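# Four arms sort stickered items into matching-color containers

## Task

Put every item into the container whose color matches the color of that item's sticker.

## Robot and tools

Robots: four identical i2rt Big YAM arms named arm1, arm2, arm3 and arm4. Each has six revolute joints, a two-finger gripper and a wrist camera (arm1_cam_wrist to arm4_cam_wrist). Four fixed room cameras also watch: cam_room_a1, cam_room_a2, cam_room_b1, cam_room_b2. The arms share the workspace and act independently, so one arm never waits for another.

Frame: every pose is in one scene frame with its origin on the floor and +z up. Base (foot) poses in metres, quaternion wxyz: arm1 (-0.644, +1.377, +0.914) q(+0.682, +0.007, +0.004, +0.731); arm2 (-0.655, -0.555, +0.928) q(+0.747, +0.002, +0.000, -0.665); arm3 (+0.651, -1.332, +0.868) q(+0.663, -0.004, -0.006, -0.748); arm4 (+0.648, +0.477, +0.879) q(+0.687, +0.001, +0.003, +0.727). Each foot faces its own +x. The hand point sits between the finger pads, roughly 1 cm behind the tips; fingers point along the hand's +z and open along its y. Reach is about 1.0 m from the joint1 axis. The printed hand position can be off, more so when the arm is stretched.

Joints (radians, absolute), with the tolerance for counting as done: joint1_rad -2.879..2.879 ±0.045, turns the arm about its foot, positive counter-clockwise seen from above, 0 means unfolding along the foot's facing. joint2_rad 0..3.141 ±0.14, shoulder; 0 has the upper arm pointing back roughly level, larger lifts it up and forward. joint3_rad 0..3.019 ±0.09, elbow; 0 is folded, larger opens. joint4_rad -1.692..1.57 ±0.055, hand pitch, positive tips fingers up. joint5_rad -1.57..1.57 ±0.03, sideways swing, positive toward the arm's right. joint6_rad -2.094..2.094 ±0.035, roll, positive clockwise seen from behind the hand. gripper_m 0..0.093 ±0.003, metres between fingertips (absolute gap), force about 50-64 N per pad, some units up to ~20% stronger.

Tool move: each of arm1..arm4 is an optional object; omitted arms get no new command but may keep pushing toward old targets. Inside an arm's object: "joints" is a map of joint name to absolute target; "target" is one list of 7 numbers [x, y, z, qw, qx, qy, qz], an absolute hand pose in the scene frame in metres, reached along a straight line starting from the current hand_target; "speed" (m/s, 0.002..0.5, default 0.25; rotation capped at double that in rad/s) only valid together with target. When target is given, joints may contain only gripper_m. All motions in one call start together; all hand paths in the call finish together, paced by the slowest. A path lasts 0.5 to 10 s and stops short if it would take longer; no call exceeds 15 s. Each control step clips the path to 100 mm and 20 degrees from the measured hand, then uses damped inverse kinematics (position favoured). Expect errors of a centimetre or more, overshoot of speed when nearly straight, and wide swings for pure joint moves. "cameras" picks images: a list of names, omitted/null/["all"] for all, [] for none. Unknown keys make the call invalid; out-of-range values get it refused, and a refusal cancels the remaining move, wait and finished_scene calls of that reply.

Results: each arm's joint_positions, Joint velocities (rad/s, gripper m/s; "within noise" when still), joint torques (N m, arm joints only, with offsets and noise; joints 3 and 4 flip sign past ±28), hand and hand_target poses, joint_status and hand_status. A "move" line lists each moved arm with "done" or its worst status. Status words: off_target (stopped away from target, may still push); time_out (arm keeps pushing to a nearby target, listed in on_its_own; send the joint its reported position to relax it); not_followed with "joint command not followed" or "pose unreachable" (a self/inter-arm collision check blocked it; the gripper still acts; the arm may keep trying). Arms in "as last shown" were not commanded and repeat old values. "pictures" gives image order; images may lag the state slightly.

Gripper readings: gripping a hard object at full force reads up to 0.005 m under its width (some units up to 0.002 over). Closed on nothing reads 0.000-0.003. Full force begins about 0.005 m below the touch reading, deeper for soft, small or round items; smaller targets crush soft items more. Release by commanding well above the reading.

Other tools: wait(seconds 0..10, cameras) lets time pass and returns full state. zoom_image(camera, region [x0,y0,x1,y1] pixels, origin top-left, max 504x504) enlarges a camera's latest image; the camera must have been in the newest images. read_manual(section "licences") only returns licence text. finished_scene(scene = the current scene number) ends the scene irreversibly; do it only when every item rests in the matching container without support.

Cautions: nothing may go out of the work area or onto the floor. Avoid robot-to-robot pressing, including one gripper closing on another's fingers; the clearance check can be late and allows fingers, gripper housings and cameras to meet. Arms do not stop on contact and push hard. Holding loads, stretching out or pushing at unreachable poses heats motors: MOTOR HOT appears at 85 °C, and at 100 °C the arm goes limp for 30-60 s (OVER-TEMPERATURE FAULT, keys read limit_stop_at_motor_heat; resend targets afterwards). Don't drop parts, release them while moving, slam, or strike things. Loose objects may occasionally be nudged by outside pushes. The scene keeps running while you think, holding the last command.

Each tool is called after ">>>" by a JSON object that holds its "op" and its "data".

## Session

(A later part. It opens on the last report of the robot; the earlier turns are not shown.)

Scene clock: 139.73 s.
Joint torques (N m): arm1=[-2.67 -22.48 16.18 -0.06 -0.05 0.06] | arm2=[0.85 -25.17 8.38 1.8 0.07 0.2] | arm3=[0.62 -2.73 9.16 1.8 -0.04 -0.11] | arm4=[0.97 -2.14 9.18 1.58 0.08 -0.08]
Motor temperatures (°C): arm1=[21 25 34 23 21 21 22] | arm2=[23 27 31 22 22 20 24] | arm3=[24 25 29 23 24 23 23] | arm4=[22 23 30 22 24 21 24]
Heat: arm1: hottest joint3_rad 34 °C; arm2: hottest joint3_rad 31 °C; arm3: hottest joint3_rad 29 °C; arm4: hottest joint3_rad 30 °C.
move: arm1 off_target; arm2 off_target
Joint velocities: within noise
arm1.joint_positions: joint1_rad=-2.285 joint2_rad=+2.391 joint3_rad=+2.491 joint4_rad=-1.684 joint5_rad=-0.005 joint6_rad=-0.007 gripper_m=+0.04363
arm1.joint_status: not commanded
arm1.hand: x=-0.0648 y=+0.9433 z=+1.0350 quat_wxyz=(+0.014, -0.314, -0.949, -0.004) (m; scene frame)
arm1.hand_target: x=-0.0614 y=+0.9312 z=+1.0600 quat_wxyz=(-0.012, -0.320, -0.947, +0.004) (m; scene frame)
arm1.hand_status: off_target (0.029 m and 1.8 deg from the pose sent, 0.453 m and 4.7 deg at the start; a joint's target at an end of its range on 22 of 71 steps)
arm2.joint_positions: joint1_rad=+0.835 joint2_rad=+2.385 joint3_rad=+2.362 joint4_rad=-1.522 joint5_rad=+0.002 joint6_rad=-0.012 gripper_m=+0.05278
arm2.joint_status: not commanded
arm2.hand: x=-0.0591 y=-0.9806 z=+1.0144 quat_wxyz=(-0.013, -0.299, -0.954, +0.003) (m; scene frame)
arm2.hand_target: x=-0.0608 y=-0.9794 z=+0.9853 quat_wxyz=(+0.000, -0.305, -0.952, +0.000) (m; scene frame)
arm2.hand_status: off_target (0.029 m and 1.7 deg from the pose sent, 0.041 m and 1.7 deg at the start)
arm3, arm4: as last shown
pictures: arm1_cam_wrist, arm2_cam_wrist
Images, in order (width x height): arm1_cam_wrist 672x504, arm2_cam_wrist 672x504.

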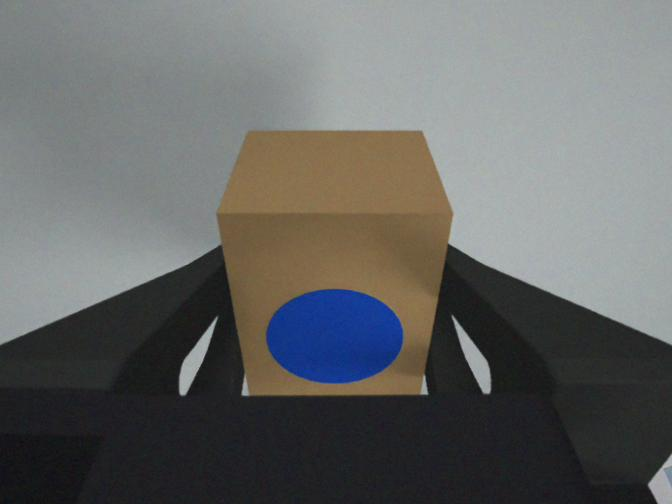

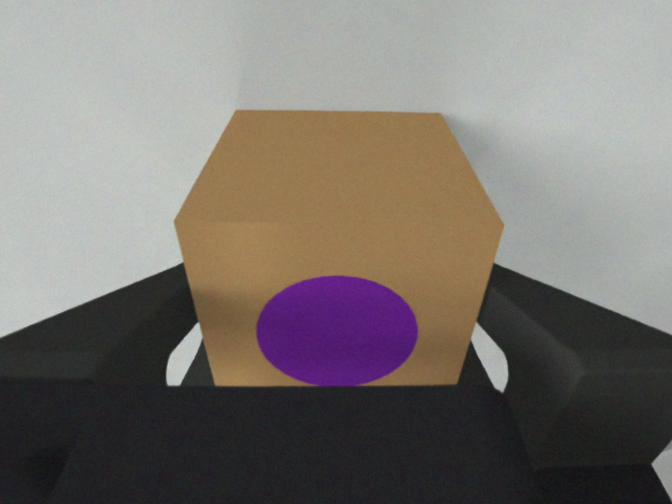

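>>> {"op": "move", "data": {"arm1": {"target":[-0.06,0.925,1.005,0,0.3206,0.9472,0],"speed":0.1}, "arm2": {"target":[-0.06,-0.98,0.97,0,0.3049,0.9524,0],"speed":0.1}, "cameras": ["arm1_cam_wrist","arm2_cam_wrist"]}}

>>> {"op": "move", "data": {"arm1": {"target":[-0.06,0.925,0.985,0,0.3206,0.9472,0],"speed":0.1}, "cameras": ["arm1_cam_wrist","arm2_cam_wrist"]}}

Scene clock: 144.43 s.
Joint torques (N m): arm1=[-1.73 -21.13 10.89 0.96 0 0.02] | arm2=[0.85 -23.53 7.72 2.32 0.04 0.19] | arm3=[0.73 -2.84 9.11 1.77 -0.03 -0.11] | arm4=[1.14 -2.43 9.43 1.58 0.13 -0.05]
Motor temperatures (°C): arm1=[21 26 34 23 21 21 22] | arm2=[23 27 31 22 22 20 24] | arm3=[24 25 29 23 24 23 23] | arm4=[22 22 31 22 24 21 24]
Heat: arm1: hottest joint3_rad 34 °C; arm2: hottest joint3_rad 31 °C; arm3: hottest joint3_rad 29 °C; arm4: hottest joint3_rad 31 °C.
move: arm1 done; arm2 off_target
Joint velocities: within noise
arm1.joint_positions: joint1_rad=-2.291 joint2_rad=+2.414 joint3_rad=+2.471 joint4_rad=-1.618 joint5_rad=-0.006 joint6_rad=-0.007 gripper_m=+0.04363
arm1.joint_status: not commanded
arm1.hand: x=-0.0585 y=+0.9326 z=+1.0111 quat_wxyz=(+0.002, -0.317, -0.948, +0.000) (m; scene frame)
arm1.hand_target: x=-0.0600 y=+0.9252 z=+1.0051 quat_wxyz=(+0.000, -0.321, -0.947, +0.000) (m; scene frame)
arm1.hand_status: done (0.010 m and 0.5 deg from the pose sent, 0.035 m and 1.8 deg at the start)
arm2.joint_positions: joint1_rad=+0.835 joint2_rad=+2.371 joint3_rad=+2.334 joint4_rad=-1.496 joint5_rad=+0.003 joint6_rad=-0.011 gripper_m=+0.05278
arm2.joint_status: not commanded
arm2.hand: x=-0.0594 y=-0.9806 z=+1.0137 quat_wxyz=(-0.018, -0.299, -0.954, +0.005) (m; scene frame)
arm2.hand_target: x=-0.0617 y=-0.9787 z=+0.9711 quat_wxyz=(+0.000, -0.305, -0.952, +0.000) (m; scene frame)
arm2.hand_status: off_target (0.044 m and 2.3 deg from the pose sent, 0.045 m and 1.7 deg at the start)
arm3, arm4: as last shown
pictures: arm1_cam_wrist, arm2_cam_wrist
Images, in order (width x height): arm1_cam_wrist 672x504, arm2_cam_wrist 672x504.

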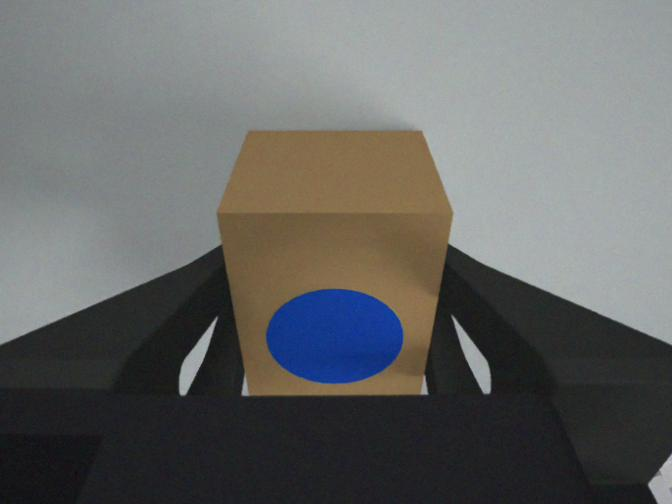

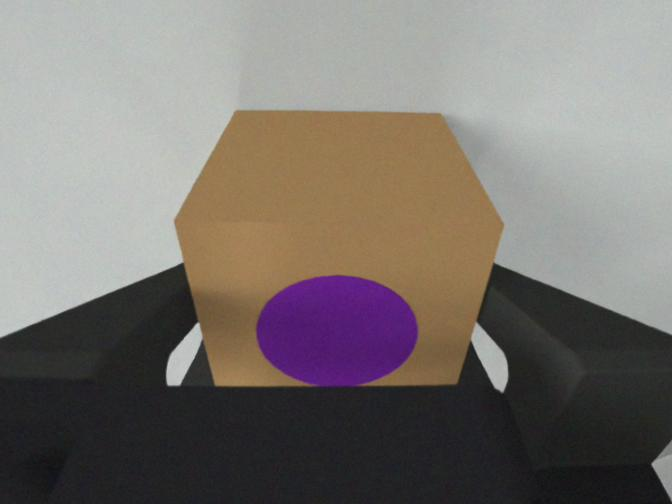

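Scene clock: 145.40 s.
Joint torques (N m): arm1=[-2.84 -20.19 8.5 1.81 0.02 -0.01] | arm2=[0.85 -23.65 7.75 2.35 0.04 0.19] | arm3=[0.67 -2.67 9.06 1.76 -0.03 -0.11] | arm4=[0.79 -2.43 9.26 1.59 0.08 -0.08]
Motor temperatures (°C): arm1=[21 26 34 23 21 21 22] | arm2=[23 27 31 22 22 20 24] | arm3=[24 25 29 23 24 23 23] | arm4=[22 22 31 22 24 21 24]
Heat: arm1: hottest joint3_rad 34 °C; arm2: hottest joint3_rad 31 °C; arm3: hottest joint3_rad 29 °C; arm4: hottest joint3_rad 31 °C.
move: arm1 off_target
Joint velocities: within noise
arm1.joint_positions: joint1_rad=-2.292 joint2_rad=+2.398 joint3_rad=+2.436 joint4_rad=-1.587 joint5_rad=-0.007 joint6_rad=-0.007 gripper_m=+0.04363
arm1.joint_status: not commanded
arm1.hand: x=-0.0586 y=+0.9325 z=+1.0095 quat_wxyz=(-0.004, -0.317, -0.948, +0.001) (m; scene frame)
arm1.hand_target: x=-0.0607 y=+0.9256 z=+0.9853 quat_wxyz=(+0.000, -0.321, -0.947, +0.000) (m; scene frame)
arm1.hand_status: off_target (0.026 m and 0.6 deg from the pose sent, 0.027 m and 0.5 deg at the start)
arm2, arm3, arm4: as last shown
arm2.hand: x=-0.0594 y=-0.9806 z=+1.0136 quat_wxyz=(-0.018, -0.299, -0.954, +0.005) (m; scene frame)
arm2.hand_target: x=-0.0617 y=-0.9787 z=+0.9709 quat_wxyz=(+0.001, -0.305, -0.952, +0.000) (m; scene frame)
pictures: arm1_cam_wrist, arm2_cam_wrist
Images, in order (width x height): arm1_cam_wrist 672x504, arm2_cam_wrist 672x504.

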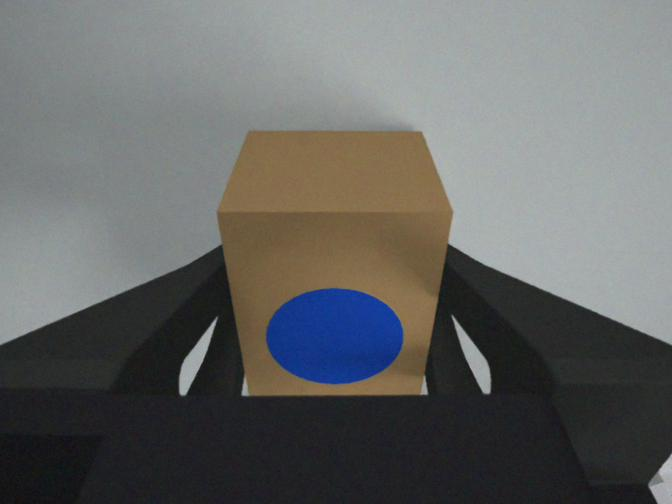

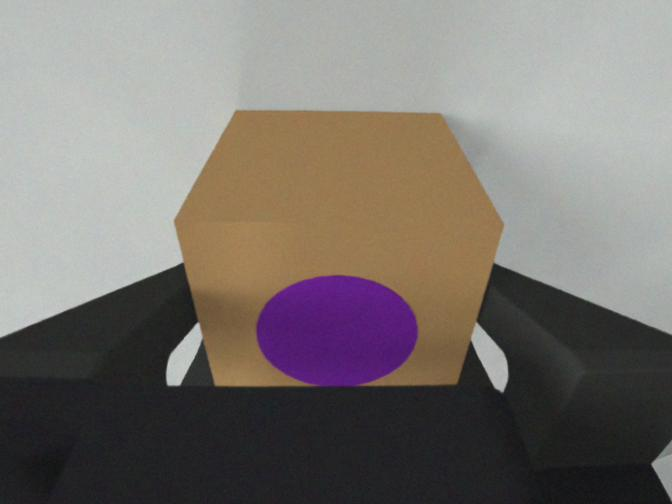

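>>> {"op": "move", "data": {"arm1": {"target":[-0.06,0.925,0.972,0,0.3206,0.9472,0],"speed":0.1}, "arm2": {"target":[-0.06,-0.98,0.993,0,0.3049,0.9524,0],"speed":0.1}, "cameras": []}}

>>> {"op": "move", "data": {"arm1": {"target":[-0.06,0.925,0.99,0,0.3206,0.9472,0],"speed":0.1}, "arm2": {"joints":{"gripper_m":0.093}}, "cameras": ["arm1_cam_wrist","arm2_cam_wrist"]}}

Scene clock: 150.87 s.
Joint torques (N m): arm1=[-2.84 -19.14 8.24 1.96 0.02 -0.01] | arm2=[0.97 -23.71 12.4 0.06 0.02 0.19] | arm3=[0.67 -2.67 9.09 1.74 -0.03 -0.11] | arm4=[1.14 -2.08 9.28 1.48 0.11 -0.05]
Motor temperatures (°C): arm1=[21 26 34 23 21 21 22] | arm2=[23 27 31 22 22 20 24] | arm3=[24 25 29 23 24 23 23] | arm4=[22 22 31 22 24 21 24]
Heat: arm1: hottest joint3_rad 34 °C; arm2: hottest joint3_rad 31 °C; arm3: hottest joint3_rad 29 °C; arm4: hottest joint3_rad 31 °C.
move: arm1 off_target; arm2 off_target
Joint velocities: within noise
arm1.joint_positions: joint1_rad=-2.292 joint2_rad=+2.380 joint3_rad=+2.403 joint4_rad=-1.558 joint5_rad=-0.008 joint6_rad=-0.007 gripper_m=+0.04363
arm1.joint_status: not commanded
arm1.hand: x=-0.0588 y=+0.9327 z=+1.0093 quat_wxyz=(-0.010, -0.317, -0.948, +0.003) (m; scene frame)
arm1.hand_target: x=-0.0615 y=+0.9263 z=+0.9726 quat_wxyz=(+0.000, -0.321, -0.947, +0.000) (m; scene frame)
arm1.hand_status: off_target (0.038 m and 1.3 deg from the pose sent, 0.038 m and 0.6 deg at the start)
arm2.joint_positions: joint1_rad=+0.835 joint2_rad=+2.368 joint3_rad=+2.330 joint4_rad=-1.493 joint5_rad=+0.003 joint6_rad=-0.011 gripper_m=+0.05278
arm2.joint_status: not commanded
arm2.hand: x=-0.0598 y=-0.9803 z=+1.0139 quat_wxyz=(-0.018, -0.299, -0.954, +0.006) (m; scene frame)
arm2.hand_target: x=-0.0604 y=-0.9795 z=+0.9931 quat_wxyz=(+0.000, -0.305, -0.952, +0.000) (m; scene frame)
arm2.hand_status: off_target (0.021 m and 2.3 deg from the pose sent, 0.021 m and 2.3 deg at the start)
arm3, arm4: as last shown
pictures: none
No camera images: "cameras" was empty.

Scene clock: 151.83 s.
Joint torques (N m): arm1=[-2.67 -18.84 12.82 0.32 0.01 0] | arm2=[0.85 -24.29 12.36 0.24 0.03 0.2] | arm3=[0.62 -2.73 9.11 1.8 -0.02 -0.1] | arm4=[1.2 -2.2 9.28 1.62 0.11 -0.09]
Motor temperatures (°C): arm1=[21 26 34 23 21 21 22] | arm2=[23 27 31 22 22 20 24] | arm3=[24 25 29 23 24 23 23] | arm4=[22 22 31 22 24 21 24]
Heat: arm1: hottest joint3_rad 34 °C; arm2: hottest joint3_rad 31 °C; arm3: hottest joint3_rad 29 °C; arm4: hottest joint3_rad 31 °C.
move: arm1 off_target; arm2 done
Joint velocities: within noise
arm1.joint_positions: joint1_rad=-2.292 joint2_rad=+2.377 joint3_rad=+2.399 joint4_rad=-1.556 joint5_rad=-0.008 joint6_rad=-0.007 gripper_m=+0.04363
arm1.joint_status: not commanded
arm1.hand: x=-0.0590 y=+0.9328 z=+1.0101 quat_wxyz=(-0.011, -0.317, -0.948, +0.004) (m; scene frame)
arm1.hand_target: x=-0.0606 y=+0.9256 z=+0.9902 quat_wxyz=(-0.001, -0.321, -0.947, +0.000) (m; scene frame)
arm1.hand_status: off_target (0.022 m and 1.4 deg from the pose sent, 0.021 m and 1.3 deg at the start)
arm2.joint_positions: joint1_rad=+0.835 joint2_rad=+2.375 joint3_rad=+2.330 joint4_rad=-1.499 joint5_rad=+0.003 joint6_rad=-0.011 gripper_m=+0.09293
arm2.joint_status: all done
arm2.hand: x=-0.0611 y=-0.9794 z=+1.0087 quat_wxyz=(-0.012, -0.299, -0.954, +0.004) (m; scene frame)
arm2.hand_target: x=-0.0604 y=-0.9796 z=+0.9931 quat_wxyz=(-0.001, -0.305, -0.952, +0.000) (m; scene frame)
arm2.hand_status: not commanded
arm3.joint_positions: joint1_rad=-1.900 joint2_rad=+0.747 joint3_rad=+0.880 joint4_rad=-1.001 joint5_rad=+0.001 joint6_rad=+0.005 gripper_m=+0.09400
arm3.joint_status: not commanded
arm3.hand: x=+0.3559 y=-1.1846 z=+1.1658 quat_wxyz=(+0.070, -0.915, +0.214, +0.334) (m; scene frame)
arm3.hand_target: x=+0.3556 y=-1.1812 z=+1.1633 quat_wxyz=(+0.072, -0.915, +0.216, +0.334) (m; scene frame)
arm3.hand_status: not commanded
arm4.joint_positions: joint1_rad=+0.949 joint2_rad=+0.745 joint3_rad=+0.873 joint4_rad=-1.004 joint5_rad=-0.001 joint6_rad=+0.012 gripper_m=+0.09400
arm4.joint_status: not commanded
arm4.hand: x=+0.3745 y=+0.6532 z=+1.1771 quat_wxyz=(-0.091, +0.901, -0.268, -0.329) (m; scene frame)
arm4.hand_target: x=+0.3713 y=+0.6549 z=+1.1782 quat_wxyz=(-0.094, +0.901, -0.262, -0.333) (m; scene frame)
arm4.hand_status: not commanded
pictures: arm1_cam_wrist, arm2_cam_wrist
Images, in order (width x height): arm1_cam_wrist 672x504, arm2_cam_wrist 672x504.

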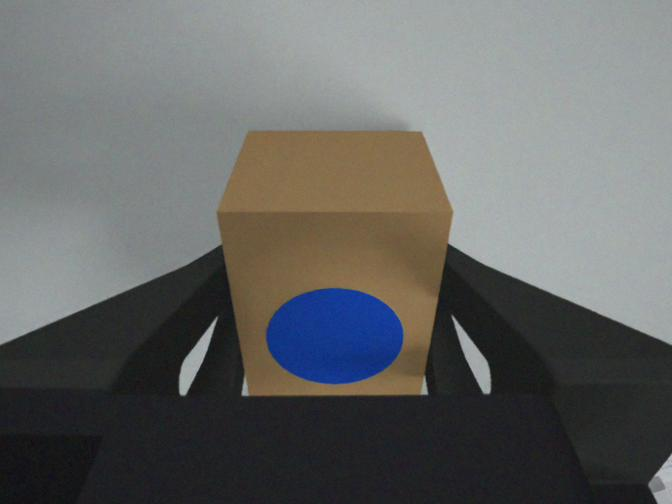

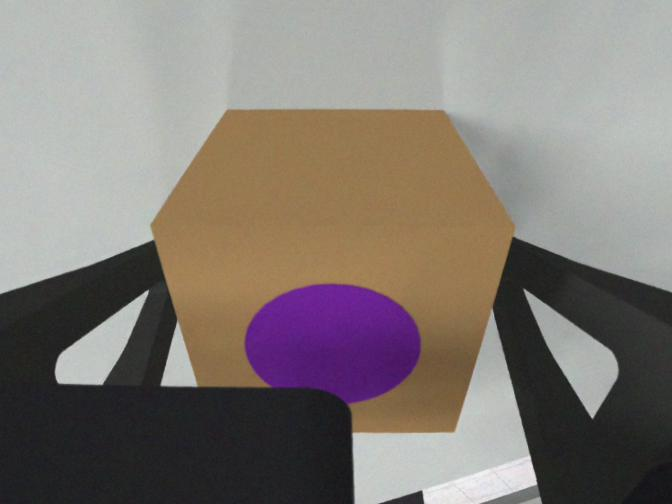

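>>> {"op": "move", "data": {"arm1": {"joints":{"gripper_m":0.093}}, "arm2": {"target":[-0.06,-0.98,1.08,0,0.3049,0.9524,0],"speed":0.15}, "cameras": ["arm1_cam_wrist","arm2_cam_wrist"]}}

>>> {"op": "move", "data": {"arm1": {"target":[-0.06,0.93,1.085,0,0.3206,0.9472,0],"speed":0.15}, "arm2": {"target":[-0.41,-0.73,1.10,0,0.3049,0.9524,0],"speed":0.3}, "cameras": ["arm1_cam_wrist","arm2_cam_wrist"]}}

>>> {"op": "move", "data": {"arm1": {"target":[-0.40,1.19,1.08,0,0.3206,0.9472,0],"speed":0.3}, "arm3": {"target":[0.003,-1.025,1.11,-0.1043,0.8950,-0.2865,-0.3257],"speed":0.3}, "cameras": ["arm1_cam_wrist","arm3_cam_wrist"]}}

Scene clock: 160.87 s.
Joint torques (N m): arm1=[-1.73 -20.48 12.82 0.39 0.07 0.01] | arm2=[0.85 -26.7 14.26 0.17 0.02 0.2] | arm3=[0.62 -2.73 9.09 1.76 -0.04 -0.11] | arm4=[0.5 -2.37 9.28 1.51 0.11 -0.06]
Motor temperatures (°C): arm1=[21 27 35 23 21 21 22] | arm2=[23 27 32 22 22 20 24] | arm3=[24 25 29 23 24 23 23] | arm4=[22 22 31 22 24 21 24]
Heat: arm1: hottest joint3_rad 35 °C; arm2: hottest joint3_rad 32 °C; arm3: hottest joint3_rad 29 °C; arm4: hottest joint3_rad 31 °C.
move: arm1 done; arm2 off_target
Joint velocities: within noise
arm1.joint_positions: joint1_rad=-2.299 joint2_rad=+2.392 joint3_rad=+2.401 joint4_rad=-1.556 joint5_rad=-0.009 joint6_rad=-0.007 gripper_m=+0.09296
arm1.joint_status: all done
arm1.hand: x=-0.0623 y=+0.9290 z=+1.0001 quat_wxyz=(-0.005, -0.320, -0.947, +0.001) (m; scene frame)
arm1.hand_target: x=-0.0606 y=+0.9256 z=+0.9900 quat_wxyz=(+0.000, -0.321, -0.947, +0.000) (m; scene frame)
arm1.hand_status: not commanded
arm2.joint_positions: joint1_rad=+0.835 joint2_rad=+2.375 joint3_rad=+2.486 joint4_rad=-1.670 joint5_rad=+0.003 joint6_rad=-0.011 gripper_m=+0.09293
arm2.joint_status: not commanded
arm2.hand: x=-0.0657 y=-0.9764 z=+1.0685 quat_wxyz=(-0.006, -0.299, -0.954, +0.001) (m; scene frame)
arm2.hand_target: x=-0.0607 y=-0.9794 z=+1.0796 quat_wxyz=(-0.017, -0.305, -0.952, +0.005) (m; scene frame)
arm2.hand_status: off_target (0.013 m and 1.0 deg from the pose sent, 0.071 m and 1.6 deg at the start; a joint's target at an end of its range on 19 of 34 steps)
arm3, arm4: as last shown
pictures: arm1_cam_wrist, arm2_cam_wrist
Images, in order (width x height): arm1_cam_wrist 672x504, arm2_cam_wrist 672x504.

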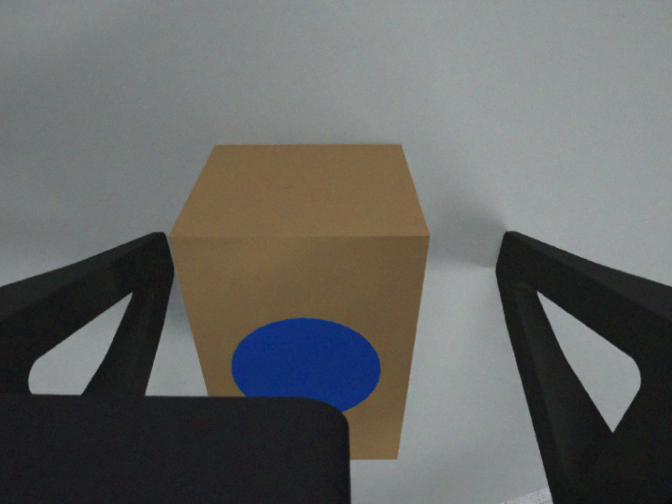

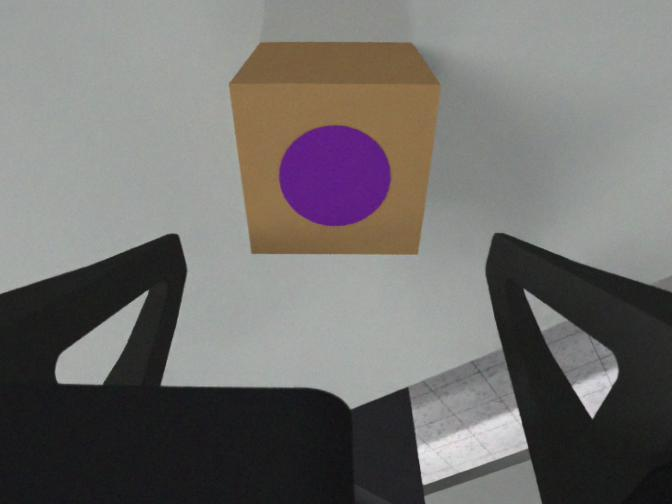

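Scene clock: 162.93 s.
Joint torques (N m): arm1=[-2.14 -24.35 14.99 0.01 0.07 0.1] | arm2=[1.2 -7.59 9.51 0.36 0.02 0.22] | arm3=[0.5 -2.67 9.09 1.78 -0.03 -0.11] | arm4=[0.73 -2.2 9.22 1.69 0.07 -0.08]
Motor temperatures (°C): arm1=[21 27 35 23 21 21 22] | arm2=[23 28 32 22 22 20 24] | arm3=[24 25 29 23 24 23 23] | arm4=[22 22 31 22 24 21 24]
Heat: arm1: hottest joint3_rad 35 °C; arm2: hottest joint3_rad 32 °C; arm3: hottest joint3_rad 29 °C; arm4: hottest joint3_rad 31 °C.
move: arm1 off_target; arm2 done
Joint velocities: within noise
arm1.joint_positions: joint1_rad=-2.299 joint2_rad=+2.388 joint3_rad=+2.507 joint4_rad=-1.685 joint5_rad=-0.009 joint6_rad=-0.007 gripper_m=+0.09296
arm1.joint_status: not commanded
arm1.hand: x=-0.0679 y=+0.9337 z=+1.0439 quat_wxyz=(+0.004, -0.320, -0.947, -0.002) (m; scene frame)
arm1.hand_target: x=-0.0618 y=+0.9315 z=+1.0844 quat_wxyz=(-0.029, -0.320, -0.947, +0.010) (m; scene frame)
arm1.hand_status: off_target (0.042 m and 0.5 deg from the pose sent, 0.085 m and 0.5 deg at the start; a joint's target at an end of its range on 36 of 62 steps)
arm2.joint_positions: joint1_rad=+0.835 joint2_rad=+1.141 joint3_rad=+0.932 joint4_rad=-1.334 joint5_rad=+0.003 joint6_rad=-0.009 gripper_m=+0.09293
arm2.joint_status: not commanded
arm2.hand: x=-0.4065 y=-0.7341 z=+1.1061 quat_wxyz=(-0.013, -0.300, -0.954, +0.004) (m; scene frame)
arm2.hand_target: x=-0.4100 y=-0.7300 z=+1.1002 quat_wxyz=(+0.000, -0.305, -0.952, +0.000) (m; scene frame)
arm2.hand_status: done (0.008 m and 1.7 deg from the pose sent, 0.425 m and 1.0 deg at the start)
arm3, arm4: as last shown
pictures: arm1_cam_wrist, arm2_cam_wrist
Images, in order (width x height): arm1_cam_wrist 672x504, arm2_cam_wrist 672x504.

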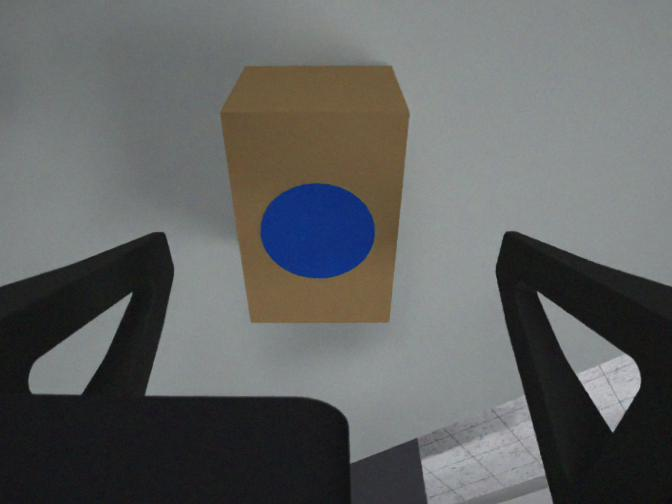

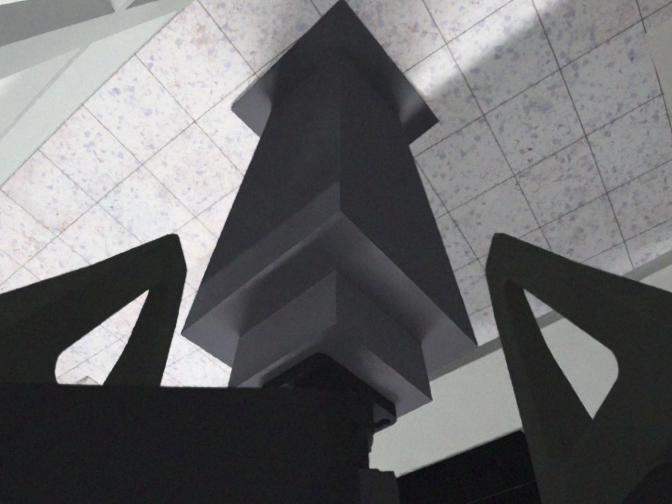

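Scene clock: 165.10 s.
Joint torques (N m): arm1=[-1.61 -4.37 10.65 0.27 0.09 0.01] | arm2=[1.2 -7.59 9.52 0.39 0.03 0.21] | arm3=[2.55 -20.95 14 0.91 0.22 0.02] | arm4=[0.85 -2.26 9.29 1.62 0.1 -0.07]
Motor temperatures (°C): arm1=[21 27 35 23 21 21 22] | arm2=[23 27 32 22 22 20 24] | arm3=[24 25 29 23 24 23 23] | arm4=[22 22 31 22 24 21 24]
Heat: arm1: hottest joint3_rad 35 °C; arm2: hottest joint3_rad 32 °C; arm3: hottest joint3_rad 29 °C; arm4: hottest joint3_rad 31 °C.
move: arm1 done; arm3 off_target
Joint velocities: within noise
arm1.joint_positions: joint1_rad=-2.299 joint2_rad=+1.149 joint3_rad=+0.914 joint4_rad=-1.316 joint5_rad=-0.009 joint6_rad=-0.007 gripper_m=+0.09296
arm1.joint_status: not commanded
arm1.hand: x=-0.3993 y=+1.1909 z=+1.0791 quat_wxyz=(-0.003, -0.320, -0.947, +0.000) (m; scene frame)
arm1.hand_target: x=-0.4000 y=+1.1900 z=+1.0800 quat_wxyz=(+0.000, -0.321, -0.947, +0.000) (m; scene frame)
arm1.hand_status: done (0.001 m and 0.4 deg from the pose sent, 0.421 m and 0.5 deg at the start)
arm2, arm4: as last shown
arm3.joint_positions: joint1_rad=-1.866 joint2_rad=+1.809 joint3_rad=+1.632 joint4_rad=-0.746 joint5_rad=+0.146 joint6_rad=+0.152 gripper_m=+0.09400
arm3.joint_status: not commanded
arm3.hand: x=+0.0203 y=-1.0223 z=+1.0829 quat_wxyz=(+0.104, -0.902, +0.289, +0.303) (m; scene frame)
arm3.hand_target: x=+0.0044 y=-1.0258 z=+1.1102 quat_wxyz=(+0.104, -0.895, +0.286, +0.326) (m; scene frame)
arm3.hand_status: off_target (0.032 m and 2.7 deg from the pose sent, 0.391 m and 9.5 deg at the start)
pictures: arm1_cam_wrist, arm3_cam_wrist
Images, in order (width x height): arm1_cam_wrist 672x504, arm3_cam_wrist 672x504.

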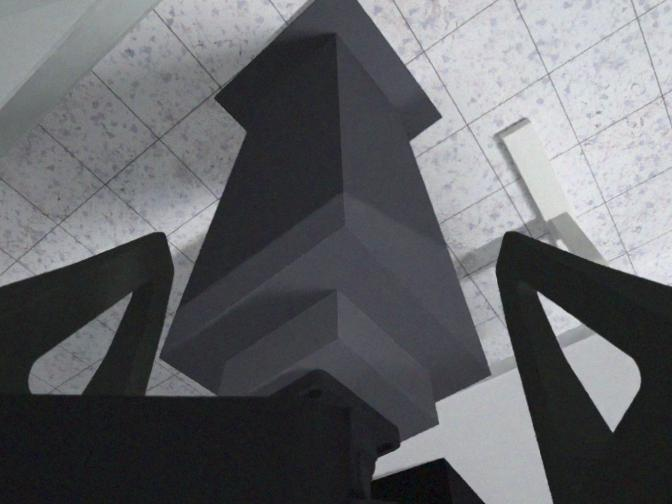

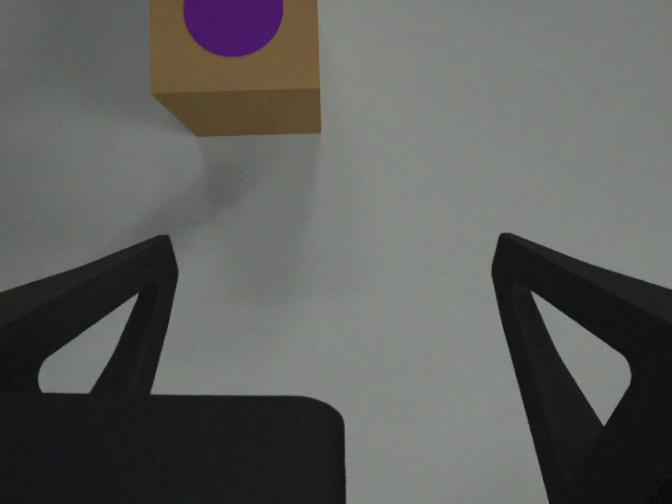

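>>> {"op": "move", "data": {"arm3": {"target":[-0.045,-1.027,1.088,-0.1043,0.8950,-0.2865,-0.3257],"speed":0.15}, "arm4": {"target":[0.013,0.881,1.12,-0.1096,0.8901,-0.3013,-0.3239],"speed":0.3}, "cameras": ["arm3_cam_wrist","arm4_cam_wrist"]}}

Scene clock: 179.30 s.
Joint torques (N m): arm1=[-2.2 -4.6 10.58 0.14 0.08 0.03] | arm2=[1.14 -7.65 9.54 0.39 0.03 0.21] | arm3=[2.49 -21.54 14.32 0.91 0.22 0.04] | arm4=[1.49 -21.19 12.97 0.55 0.21 0.19]
Motor temperatures (°C): arm1=[21 26 34 23 21 21 22] | arm2=[23 27 32 22 22 20 23] | arm3=[24 26 31 23 24 23 23] | arm4=[22 22 32 22 24 21 24]
Heat: arm1: hottest joint3_rad 34 °C; arm2: hottest joint3_rad 32 °C; arm3: hottest joint3_rad 31 °C; arm4: hottest joint3_rad 32 °C.
move: arm3 off_target; arm4 off_target
Joint velocities: within noise
arm1, arm2: as last shown
arm3.joint_positions: joint1_rad=-1.834 joint2_rad=+1.924 joint3_rad=+1.761 joint4_rad=-0.753 joint5_rad=+0.166 joint6_rad=+0.177 gripper_m=+0.09400
arm3.joint_status: not commanded
arm3.hand: x=-0.0263 y=-1.0239 z=+1.0696 quat_wxyz=(+0.105, -0.900, +0.289, +0.308) (m; scene frame)
arm3.hand_target: x=-0.0437 y=-1.0277 z=+1.0882 quat_wxyz=(+0.104, -0.895, +0.286, +0.326) (m; scene frame)
arm3.hand_status: off_target (0.026 m and 2.1 deg from the pose sent, 0.066 m and 2.7 deg at the start)
arm4.joint_positions: joint1_rad=+0.959 joint2_rad=+1.904 joint3_rad=+1.768 joint4_rad=-0.771 joint5_rad=+0.067 joint6_rad=+0.063 gripper_m=+0.09400
arm4.joint_status: not commanded
arm4.hand: x=+0.0269 y=+0.8782 z=+1.1020 quat_wxyz=(-0.108, +0.896, -0.299, -0.310) (m; scene frame)
arm4.hand_target: x=+0.0140 y=+0.8804 z=+1.1202 quat_wxyz=(-0.110, +0.890, -0.301, -0.325) (m; scene frame)
arm4.hand_status: off_target (0.023 m and 1.8 deg from the pose sent, 0.431 m and 4.5 deg at the start)
pictures: arm3_cam_wrist, arm4_cam_wrist
Images, in order (width x height): arm3_cam_wrist 672x504, arm4_cam_wrist 672x504.

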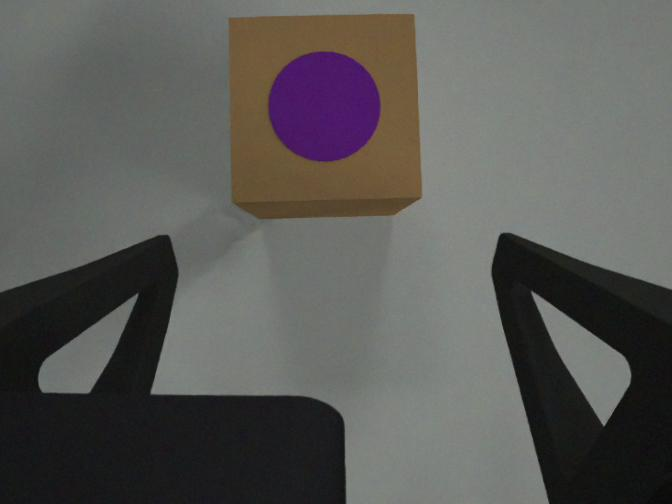

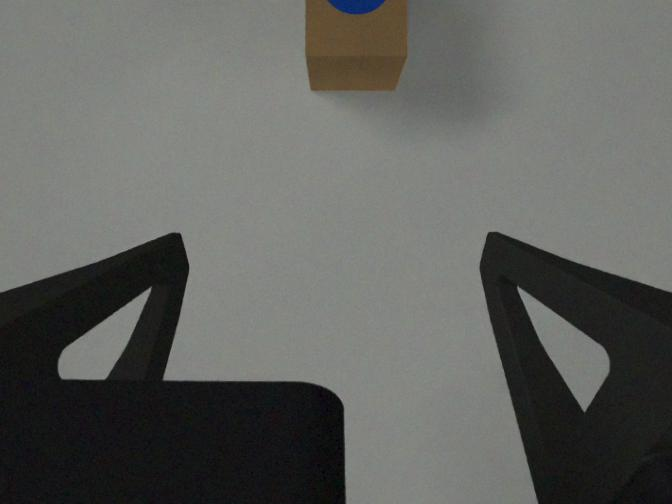

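>>> {"op": "move", "data": {"arm3": {"target":[-0.076,-1.006,1.053,-0.1043,0.8950,-0.2865,-0.3257],"speed":0.12}, "arm4": {"target":[-0.043,0.934,1.076,-0.1096,0.8901,-0.3013,-0.3239],"speed":0.2}, "cameras": ["arm3_cam_wrist","arm4_cam_wrist"]}}

Scene clock: 195.37 s.
Joint torques (N m): arm1=[-1.96 -3.9 10.59 0.21 0.09 0] | arm2=[1.08 -7.65 9.54 0.35 0.03 0.21] | arm3=[1.55 -24.18 13.87 1.66 0.06 -0.08] | arm4=[0.44 -25.41 13.04 0.65 -0.01 0]
Motor temperatures (°C): arm1=[21 26 34 23 21 21 22] | arm2=[23 27 32 22 22 20 23] | arm3=[24 27 33 23 24 23 23] | arm4=[22 23 38 22 24 21 24]
Heat: arm1: hottest joint3_rad 34 °C; arm2: hottest joint3_rad 32 °C; arm3: hottest joint3_rad 33 °C; arm4: hottest joint3_rad 38 °C.
move: arm3 off_target; arm4 off_target
Joint velocities: within noise
arm1, arm2: as last shown
arm3.joint_positions: joint1_rad=-1.834 joint2_rad=+2.052 joint3_rad=+1.861 joint4_rad=-0.748 joint5_rad=+0.162 joint6_rad=+0.178 gripper_m=+0.09400
arm3.joint_status: not commanded
arm3.hand: x=-0.0584 y=-1.0122 z=+1.0276 quat_wxyz=(+0.102, -0.904, +0.289, +0.297) (m; scene frame)
arm3.hand_target: x=-0.0742 y=-1.0069 z=+1.0536 quat_wxyz=(+0.104, -0.895, +0.286, +0.326) (m; scene frame)
arm3.hand_status: off_target (0.032 m and 3.4 deg from the pose sent, 0.055 m and 2.1 deg at the start)
arm4.joint_positions: joint1_rad=+0.950 joint2_rad=+2.151 joint3_rad=+2.043 joint4_rad=-0.803 joint5_rad=+0.061 joint6_rad=+0.063 gripper_m=+0.09400
arm4.joint_status: not commanded
arm4.hand: x=-0.0353 y=+0.9240 z=+1.0554 quat_wxyz=(-0.106, +0.896, -0.302, -0.308) (m; scene frame)
arm4.hand_target: x=-0.0420 y=+0.9333 z=+1.0762 quat_wxyz=(-0.110, +0.890, -0.301, -0.324) (m; scene frame)
arm4.hand_status: off_target (0.024 m and 2.0 deg from the pose sent, 0.093 m and 1.8 deg at the start)
pictures: arm3_cam_wrist, arm4_cam_wrist
Images, in order (width x height): arm3_cam_wrist 672x504, arm4_cam_wrist 672x504.

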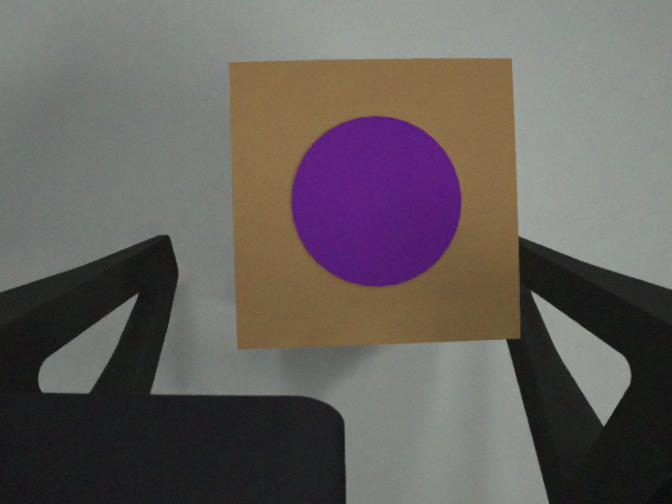

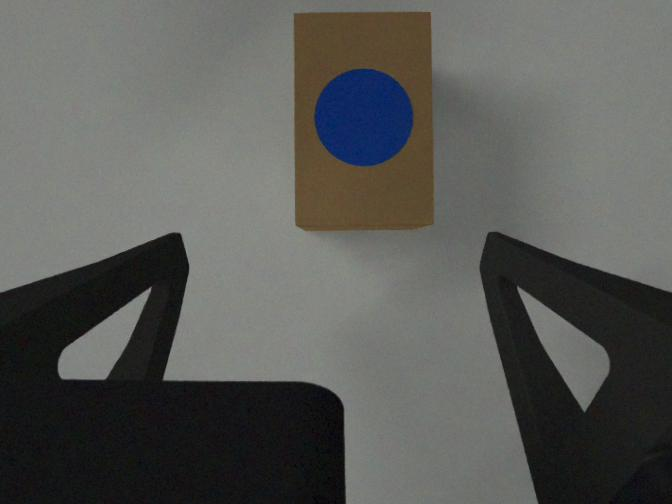

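>>> {"op": "move", "data": {"arm3": {"target":[-0.082,-0.992,1.055,-0.1043,0.8950,-0.2865,-0.3257],"speed":0.1}, "arm4": {"target":[-0.074,0.967,1.030,-0.1096,0.8901,-0.3013,-0.3239],"speed":0.12}, "cameras": ["arm3_cam_wrist","arm4_cam_wrist"]}}

Scene clock: 204.70 s.
Joint torques (N m): arm1=[-2.02 -4.6 10.78 0.05 0.07 0.05] | arm2=[1.2 -7.65 9.52 0.35 0.03 0.21] | arm3=[0.56 -23.65 13.98 0.94 0.03 -0.12] | arm4=[0.67 -26.34 13 0.59 0.03 -0.05]
Motor temperatures (°C): arm1=[21 25 34 23 21 21 22] | arm2=[23 27 32 22 22 20 23] | arm3=[24 27 33 23 24 23 23] | arm4=[22 24 40 22 24 21 24]
Heat: arm1: hottest joint3_rad 34 °C; arm2: hottest joint3_rad 32 °C; arm3: hottest joint3_rad 33 °C; arm4: hottest joint3_rad 40 °C.
move: arm3 off_target; arm4 off_target
Joint velocities: within noise
arm1, arm2: as last shown
arm3.joint_positions: joint1_rad=-1.834 joint2_rad=+2.075 joint3_rad=+1.920 joint4_rad=-0.753 joint5_rad=+0.154 joint6_rad=+0.170 gripper_m=+0.09400
arm3.joint_status: not commanded
arm3.hand: x=-0.0732 y=-1.0075 z=+1.0407 quat_wxyz=(+0.101, -0.901, +0.284, +0.313) (m; scene frame)
arm3.hand_target: x=-0.0808 y=-0.9925 z=+1.0551 quat_wxyz=(+0.105, -0.895, +0.286, +0.326) (m; scene frame)
arm3.hand_status: off_target (0.023 m and 1.7 deg from the pose sent, 0.042 m and 3.4 deg at the start)
arm4.joint_positions: joint1_rad=+0.934 joint2_rad=+2.312 joint3_rad=+2.228 joint4_rad=-0.811 joint5_rad=+0.051 joint6_rad=+0.059 gripper_m=+0.09400
arm4.joint_status: not commanded
arm4.hand: x=-0.0672 y=+0.9583 z=+1.0214 quat_wxyz=(-0.106, +0.892, -0.305, -0.316) (m; scene frame)
arm4.hand_target: x=-0.0733 y=+0.9666 z=+1.0300 quat_wxyz=(-0.110, +0.890, -0.301, -0.325) (m; scene frame)
arm4.hand_status: off_target (0.014 m and 1.1 deg from the pose sent, 0.063 m and 2.0 deg at the start)
pictures: arm3_cam_wrist, arm4_cam_wrist
Images, in order (width x height): arm3_cam_wrist 672x504, arm4_cam_wrist 672x504.

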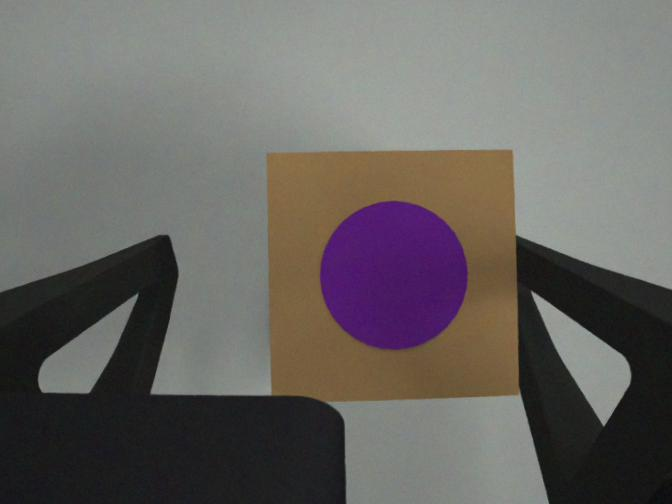

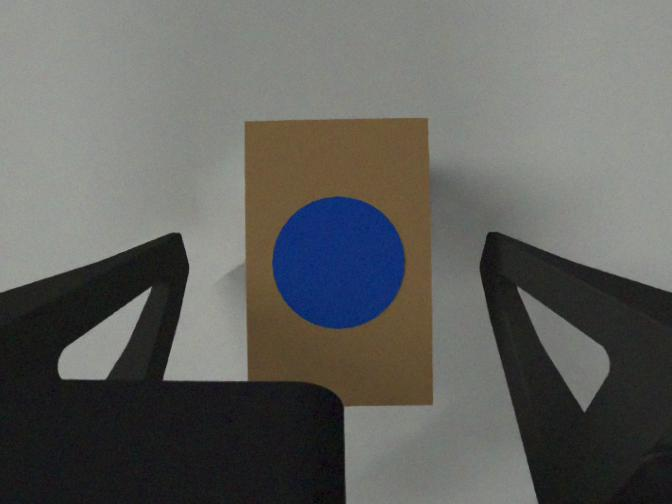

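>>> {"op": "move", "data": {"arm3": {"target":[-0.066,-0.979,1.041,-0.1043,0.8950,-0.2865,-0.3257],"speed":0.1}, "arm4": {"target":[-0.074,0.966,1.011,-0.1096,0.8901,-0.3013,-0.3239],"speed":0.12}, "cameras": ["arm3_cam_wrist","arm4_cam_wrist"]}}

Scene clock: 213.90 s.
Joint torques (N m): arm1=[-1.85 -4.42 10.63 0.09 0.09 -0.01] | arm2=[1.2 -7.53 9.52 0.35 0.03 0.22] | arm3=[0.91 -25.41 8.94 1.91 0.01 -0.13] | arm4=[0.5 -25.88 10.13 1.61 0.01 -0.05]
Motor temperatures (°C): arm1=[21 25 34 23 21 21 22] | arm2=[23 26 32 22 22 20 23] | arm3=[24 28 34 23 24 23 23] | arm4=[22 24 42 22 24 21 24]
Heat: arm1: hottest joint3_rad 34 °C; arm2: hottest joint3_rad 32 °C; arm3: hottest joint3_rad 34 °C; arm4: hottest joint3_rad 42 °C.
move: arm3 done; arm4 off_target
Joint velocities: within noise
arm1, arm2: as last shown
arm3.joint_positions: joint1_rad=-1.866 joint2_rad=+2.075 joint3_rad=+1.915 joint4_rad=-0.726 joint5_rad=+0.137 joint6_rad=+0.150 gripper_m=+0.09400
arm3.joint_status: not commanded
arm3.hand: x=-0.0675 y=-0.9855 z=+1.0413 quat_wxyz=(+0.102, -0.897, +0.287, +0.321) (m; scene frame)
arm3.hand_target: x=-0.0660 y=-0.9791 z=+1.0411 quat_wxyz=(+0.104, -0.895, +0.286, +0.326) (m; scene frame)
arm3.hand_status: done (0.007 m and 0.6 deg from the pose sent, 0.029 m and 1.7 deg at the start)
arm4.joint_positions: joint1_rad=+0.934 joint2_rad=+2.312 joint3_rad=+2.228 joint4_rad=-0.797 joint5_rad=+0.051 joint6_rad=+0.059 gripper_m=+0.09400
arm4.joint_status: not commanded
arm4.hand: x=-0.0693 y=+0.9598 z=+1.0236 quat_wxyz=(-0.108, +0.890, -0.305, -0.322) (m; scene frame)
arm4.hand_target: x=-0.0734 y=+0.9657 z=+1.0110 quat_wxyz=(-0.110, +0.890, -0.301, -0.324) (m; scene frame)
arm4.hand_status: off_target (0.015 m and 0.5 deg from the pose sent, 0.015 m and 1.1 deg at the start)
pictures: arm3_cam_wrist, arm4_cam_wrist
Images, in order (width x height): arm3_cam_wrist 672x504, arm4_cam_wrist 672x504.

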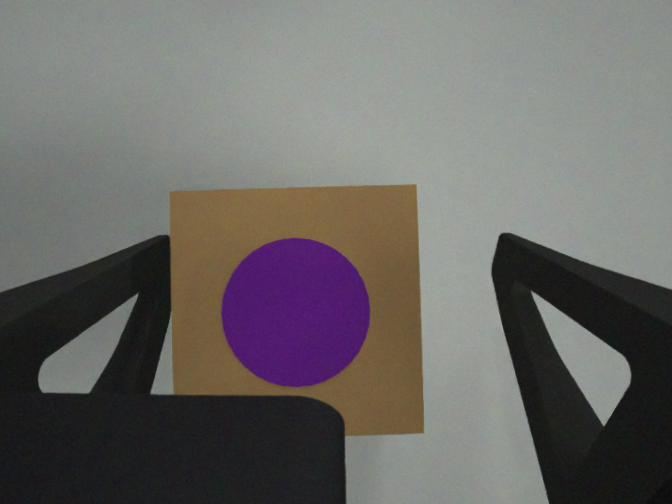

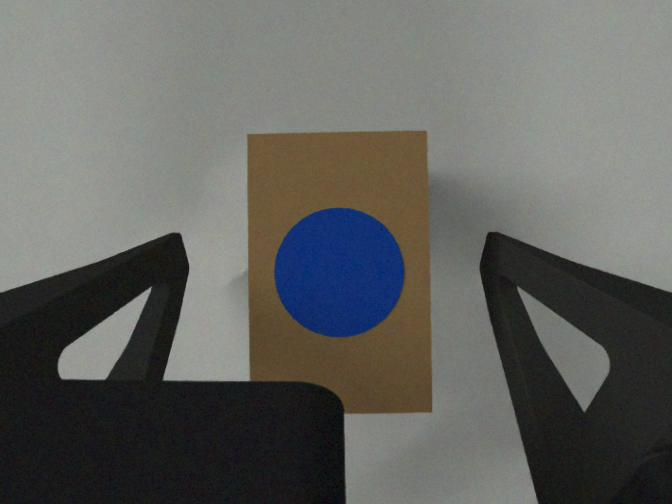

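>>> {"op": "move", "data": {"arm3": {"target":[-0.062,-1.003,1.022,-0.1043,0.8950,-0.2865,-0.3257],"speed":0.1}, "arm4": {"target":[-0.072,0.964,0.990,-0.1096,0.8901,-0.3013,-0.3239],"speed":0.12}, "cameras": ["arm3_cam_wrist","arm4_cam_wrist"]}}

Scene clock: 224.73 s.
Joint torques (N m): arm1=[-1.96 -4.6 10.69 0.28 0.1 0.04] | arm2=[1.14 -7.65 9.52 0.36 0.03 0.21] | arm3=[2.84 -25.7 8.08 1.59 0.15 -0.03] | arm4=[0.79 -25.88 8.57 1.59 0 -0.01]
Motor temperatures (°C): arm1=[21 25 34 23 21 21 22] | arm2=[23 26 32 22 22 20 23] | arm3=[24 29 33 23 24 23 23] | arm4=[22 25 41 22 24 21 24]
Heat: arm1: hottest joint3_rad 34 °C; arm2: hottest joint3_rad 32 °C; arm3: hottest joint3_rad 33 °C; arm4: hottest joint3_rad 41 °C.
move: arm3 off_target; arm4 off_target
Joint velocities: within noise
arm1, arm2: as last shown
arm3.joint_positions: joint1_rad=-1.865 joint2_rad=+2.055 joint3_rad=+1.829 joint4_rad=-0.652 joint5_rad=+0.152 joint6_rad=+0.162 gripper_m=+0.09400
arm3.joint_status: not commanded
arm3.hand: x=-0.0582 y=-0.9884 z=+1.0226 quat_wxyz=(+0.107, -0.893, +0.294, +0.324) (m; scene frame)
arm3.hand_target: x=-0.0619 y=-1.0029 z=+1.0220 quat_wxyz=(+0.104, -0.895, +0.287, +0.326) (m; scene frame)
arm3.hand_status: off_target (0.015 m and 0.9 deg from the pose sent, 0.027 m and 0.6 deg at the start)
arm4.joint_positions: joint1_rad=+0.934 joint2_rad=+2.312 joint3_rad=+2.193 joint4_rad=-0.740 joint5_rad=+0.052 joint6_rad=+0.058 gripper_m=+0.09400
arm4.joint_status: not commanded
arm4.hand: x=-0.0719 y=+0.9611 z=+1.0139 quat_wxyz=(-0.111, +0.886, -0.303, -0.332) (m; scene frame)
arm4.hand_target: x=-0.0714 y=+0.9635 z=+0.9902 quat_wxyz=(-0.110, +0.890, -0.301, -0.324) (m; scene frame)
arm4.hand_status: off_target (0.024 m and 1.1 deg from the pose sent, 0.034 m and 0.5 deg at the start)
pictures: arm3_cam_wrist, arm4_cam_wrist
Images, in order (width x height): arm3_cam_wrist 672x504, arm4_cam_wrist 672x504.

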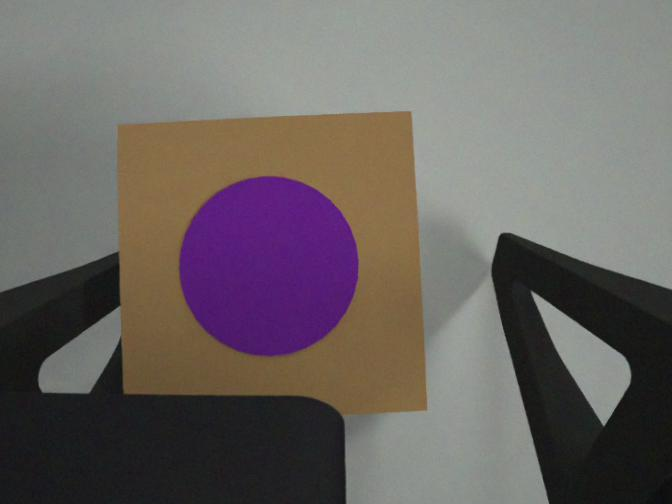

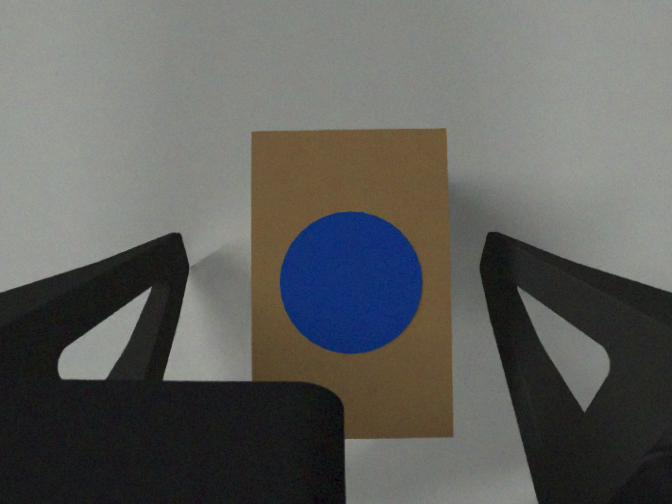

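>>> {"op": "move", "data": {"arm3": {"joints":{"gripper_m":0.043}}, "arm4": {"joints":{"gripper_m":0.034}}, "cameras": ["arm3_cam_wrist","arm4_cam_wrist"]}}

Scene clock: 230.67 s.
Joint torques (N m): arm1=[-1.79 -3.9 10.55 0.23 0.13 0.02] | arm2=[1.14 -7.65 9.5 0.32 0.02 0.21] | arm3=[2.26 -25.52 8.09 1.54 0.13 -0.03] | arm4=[0.79 -26.05 8.65 1.57 0.01 -0.03]
Motor temperatures (°C): arm1=[21 25 34 23 21 21 22] | arm2=[23 26 32 22 22 20 23] | arm3=[24 29 33 23 24 23 23] | arm4=[22 25 40 22 24 21 24]
Heat: arm1: hottest joint3_rad 34 °C; arm2: hottest joint3_rad 32 °C; arm3: hottest joint3_rad 33 °C; arm4: hottest joint3_rad 40 °C.
move: arm3 off_target; arm4 off_target
Joint velocities: within noise
arm1, arm2: as last shown
arm3.joint_positions: joint1_rad=-1.855 joint2_rad=+2.055 joint3_rad=+1.829 joint4_rad=-0.652 joint5_rad=+0.152 joint6_rad=+0.163 gripper_m=+0.05320
arm3.joint_status: gripper_m off_target (ended at +0.05323, target +0.04300)
arm3.hand: x=-0.0615 y=-0.9951 z=+1.0228 quat_wxyz=(+0.106, -0.894, +0.290, +0.325) (m; scene frame)
arm3.hand_target: x=-0.0619 y=-1.0028 z=+1.0220 quat_wxyz=(+0.104, -0.895, +0.287, +0.326) (m; scene frame)
arm3.hand_status: not commanded
arm4.joint_positions: joint1_rad=+0.929 joint2_rad=+2.312 joint3_rad=+2.192 joint4_rad=-0.737 joint5_rad=+0.052 joint6_rad=+0.057 gripper_m=+0.04441
arm4.joint_status: gripper_m off_target (ended at +0.04443, target +0.03400)
arm4.hand: x=-0.0696 y=+0.9648 z=+1.0135 quat_wxyz=(-0.112, +0.885, -0.305, -0.332) (m; scene frame)
arm4.hand_target: x=-0.0713 y=+0.9636 z=+0.9900 quat_wxyz=(-0.110, +0.890, -0.301, -0.324) (m; scene frame)
arm4.hand_status: not commanded
pictures: arm3_cam_wrist, arm4_cam_wrist
Images, in order (width x height): arm3_cam_wrist 672x504, arm4_cam_wrist 672x504.

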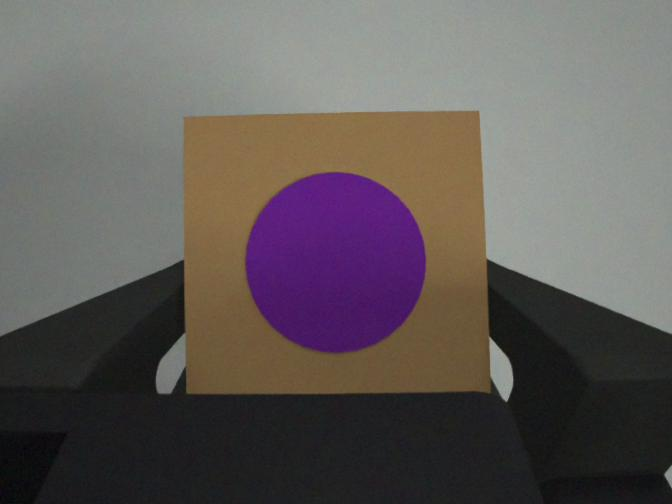

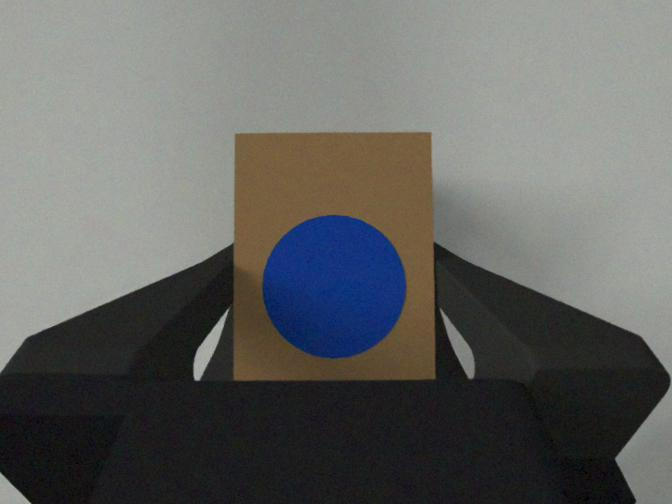

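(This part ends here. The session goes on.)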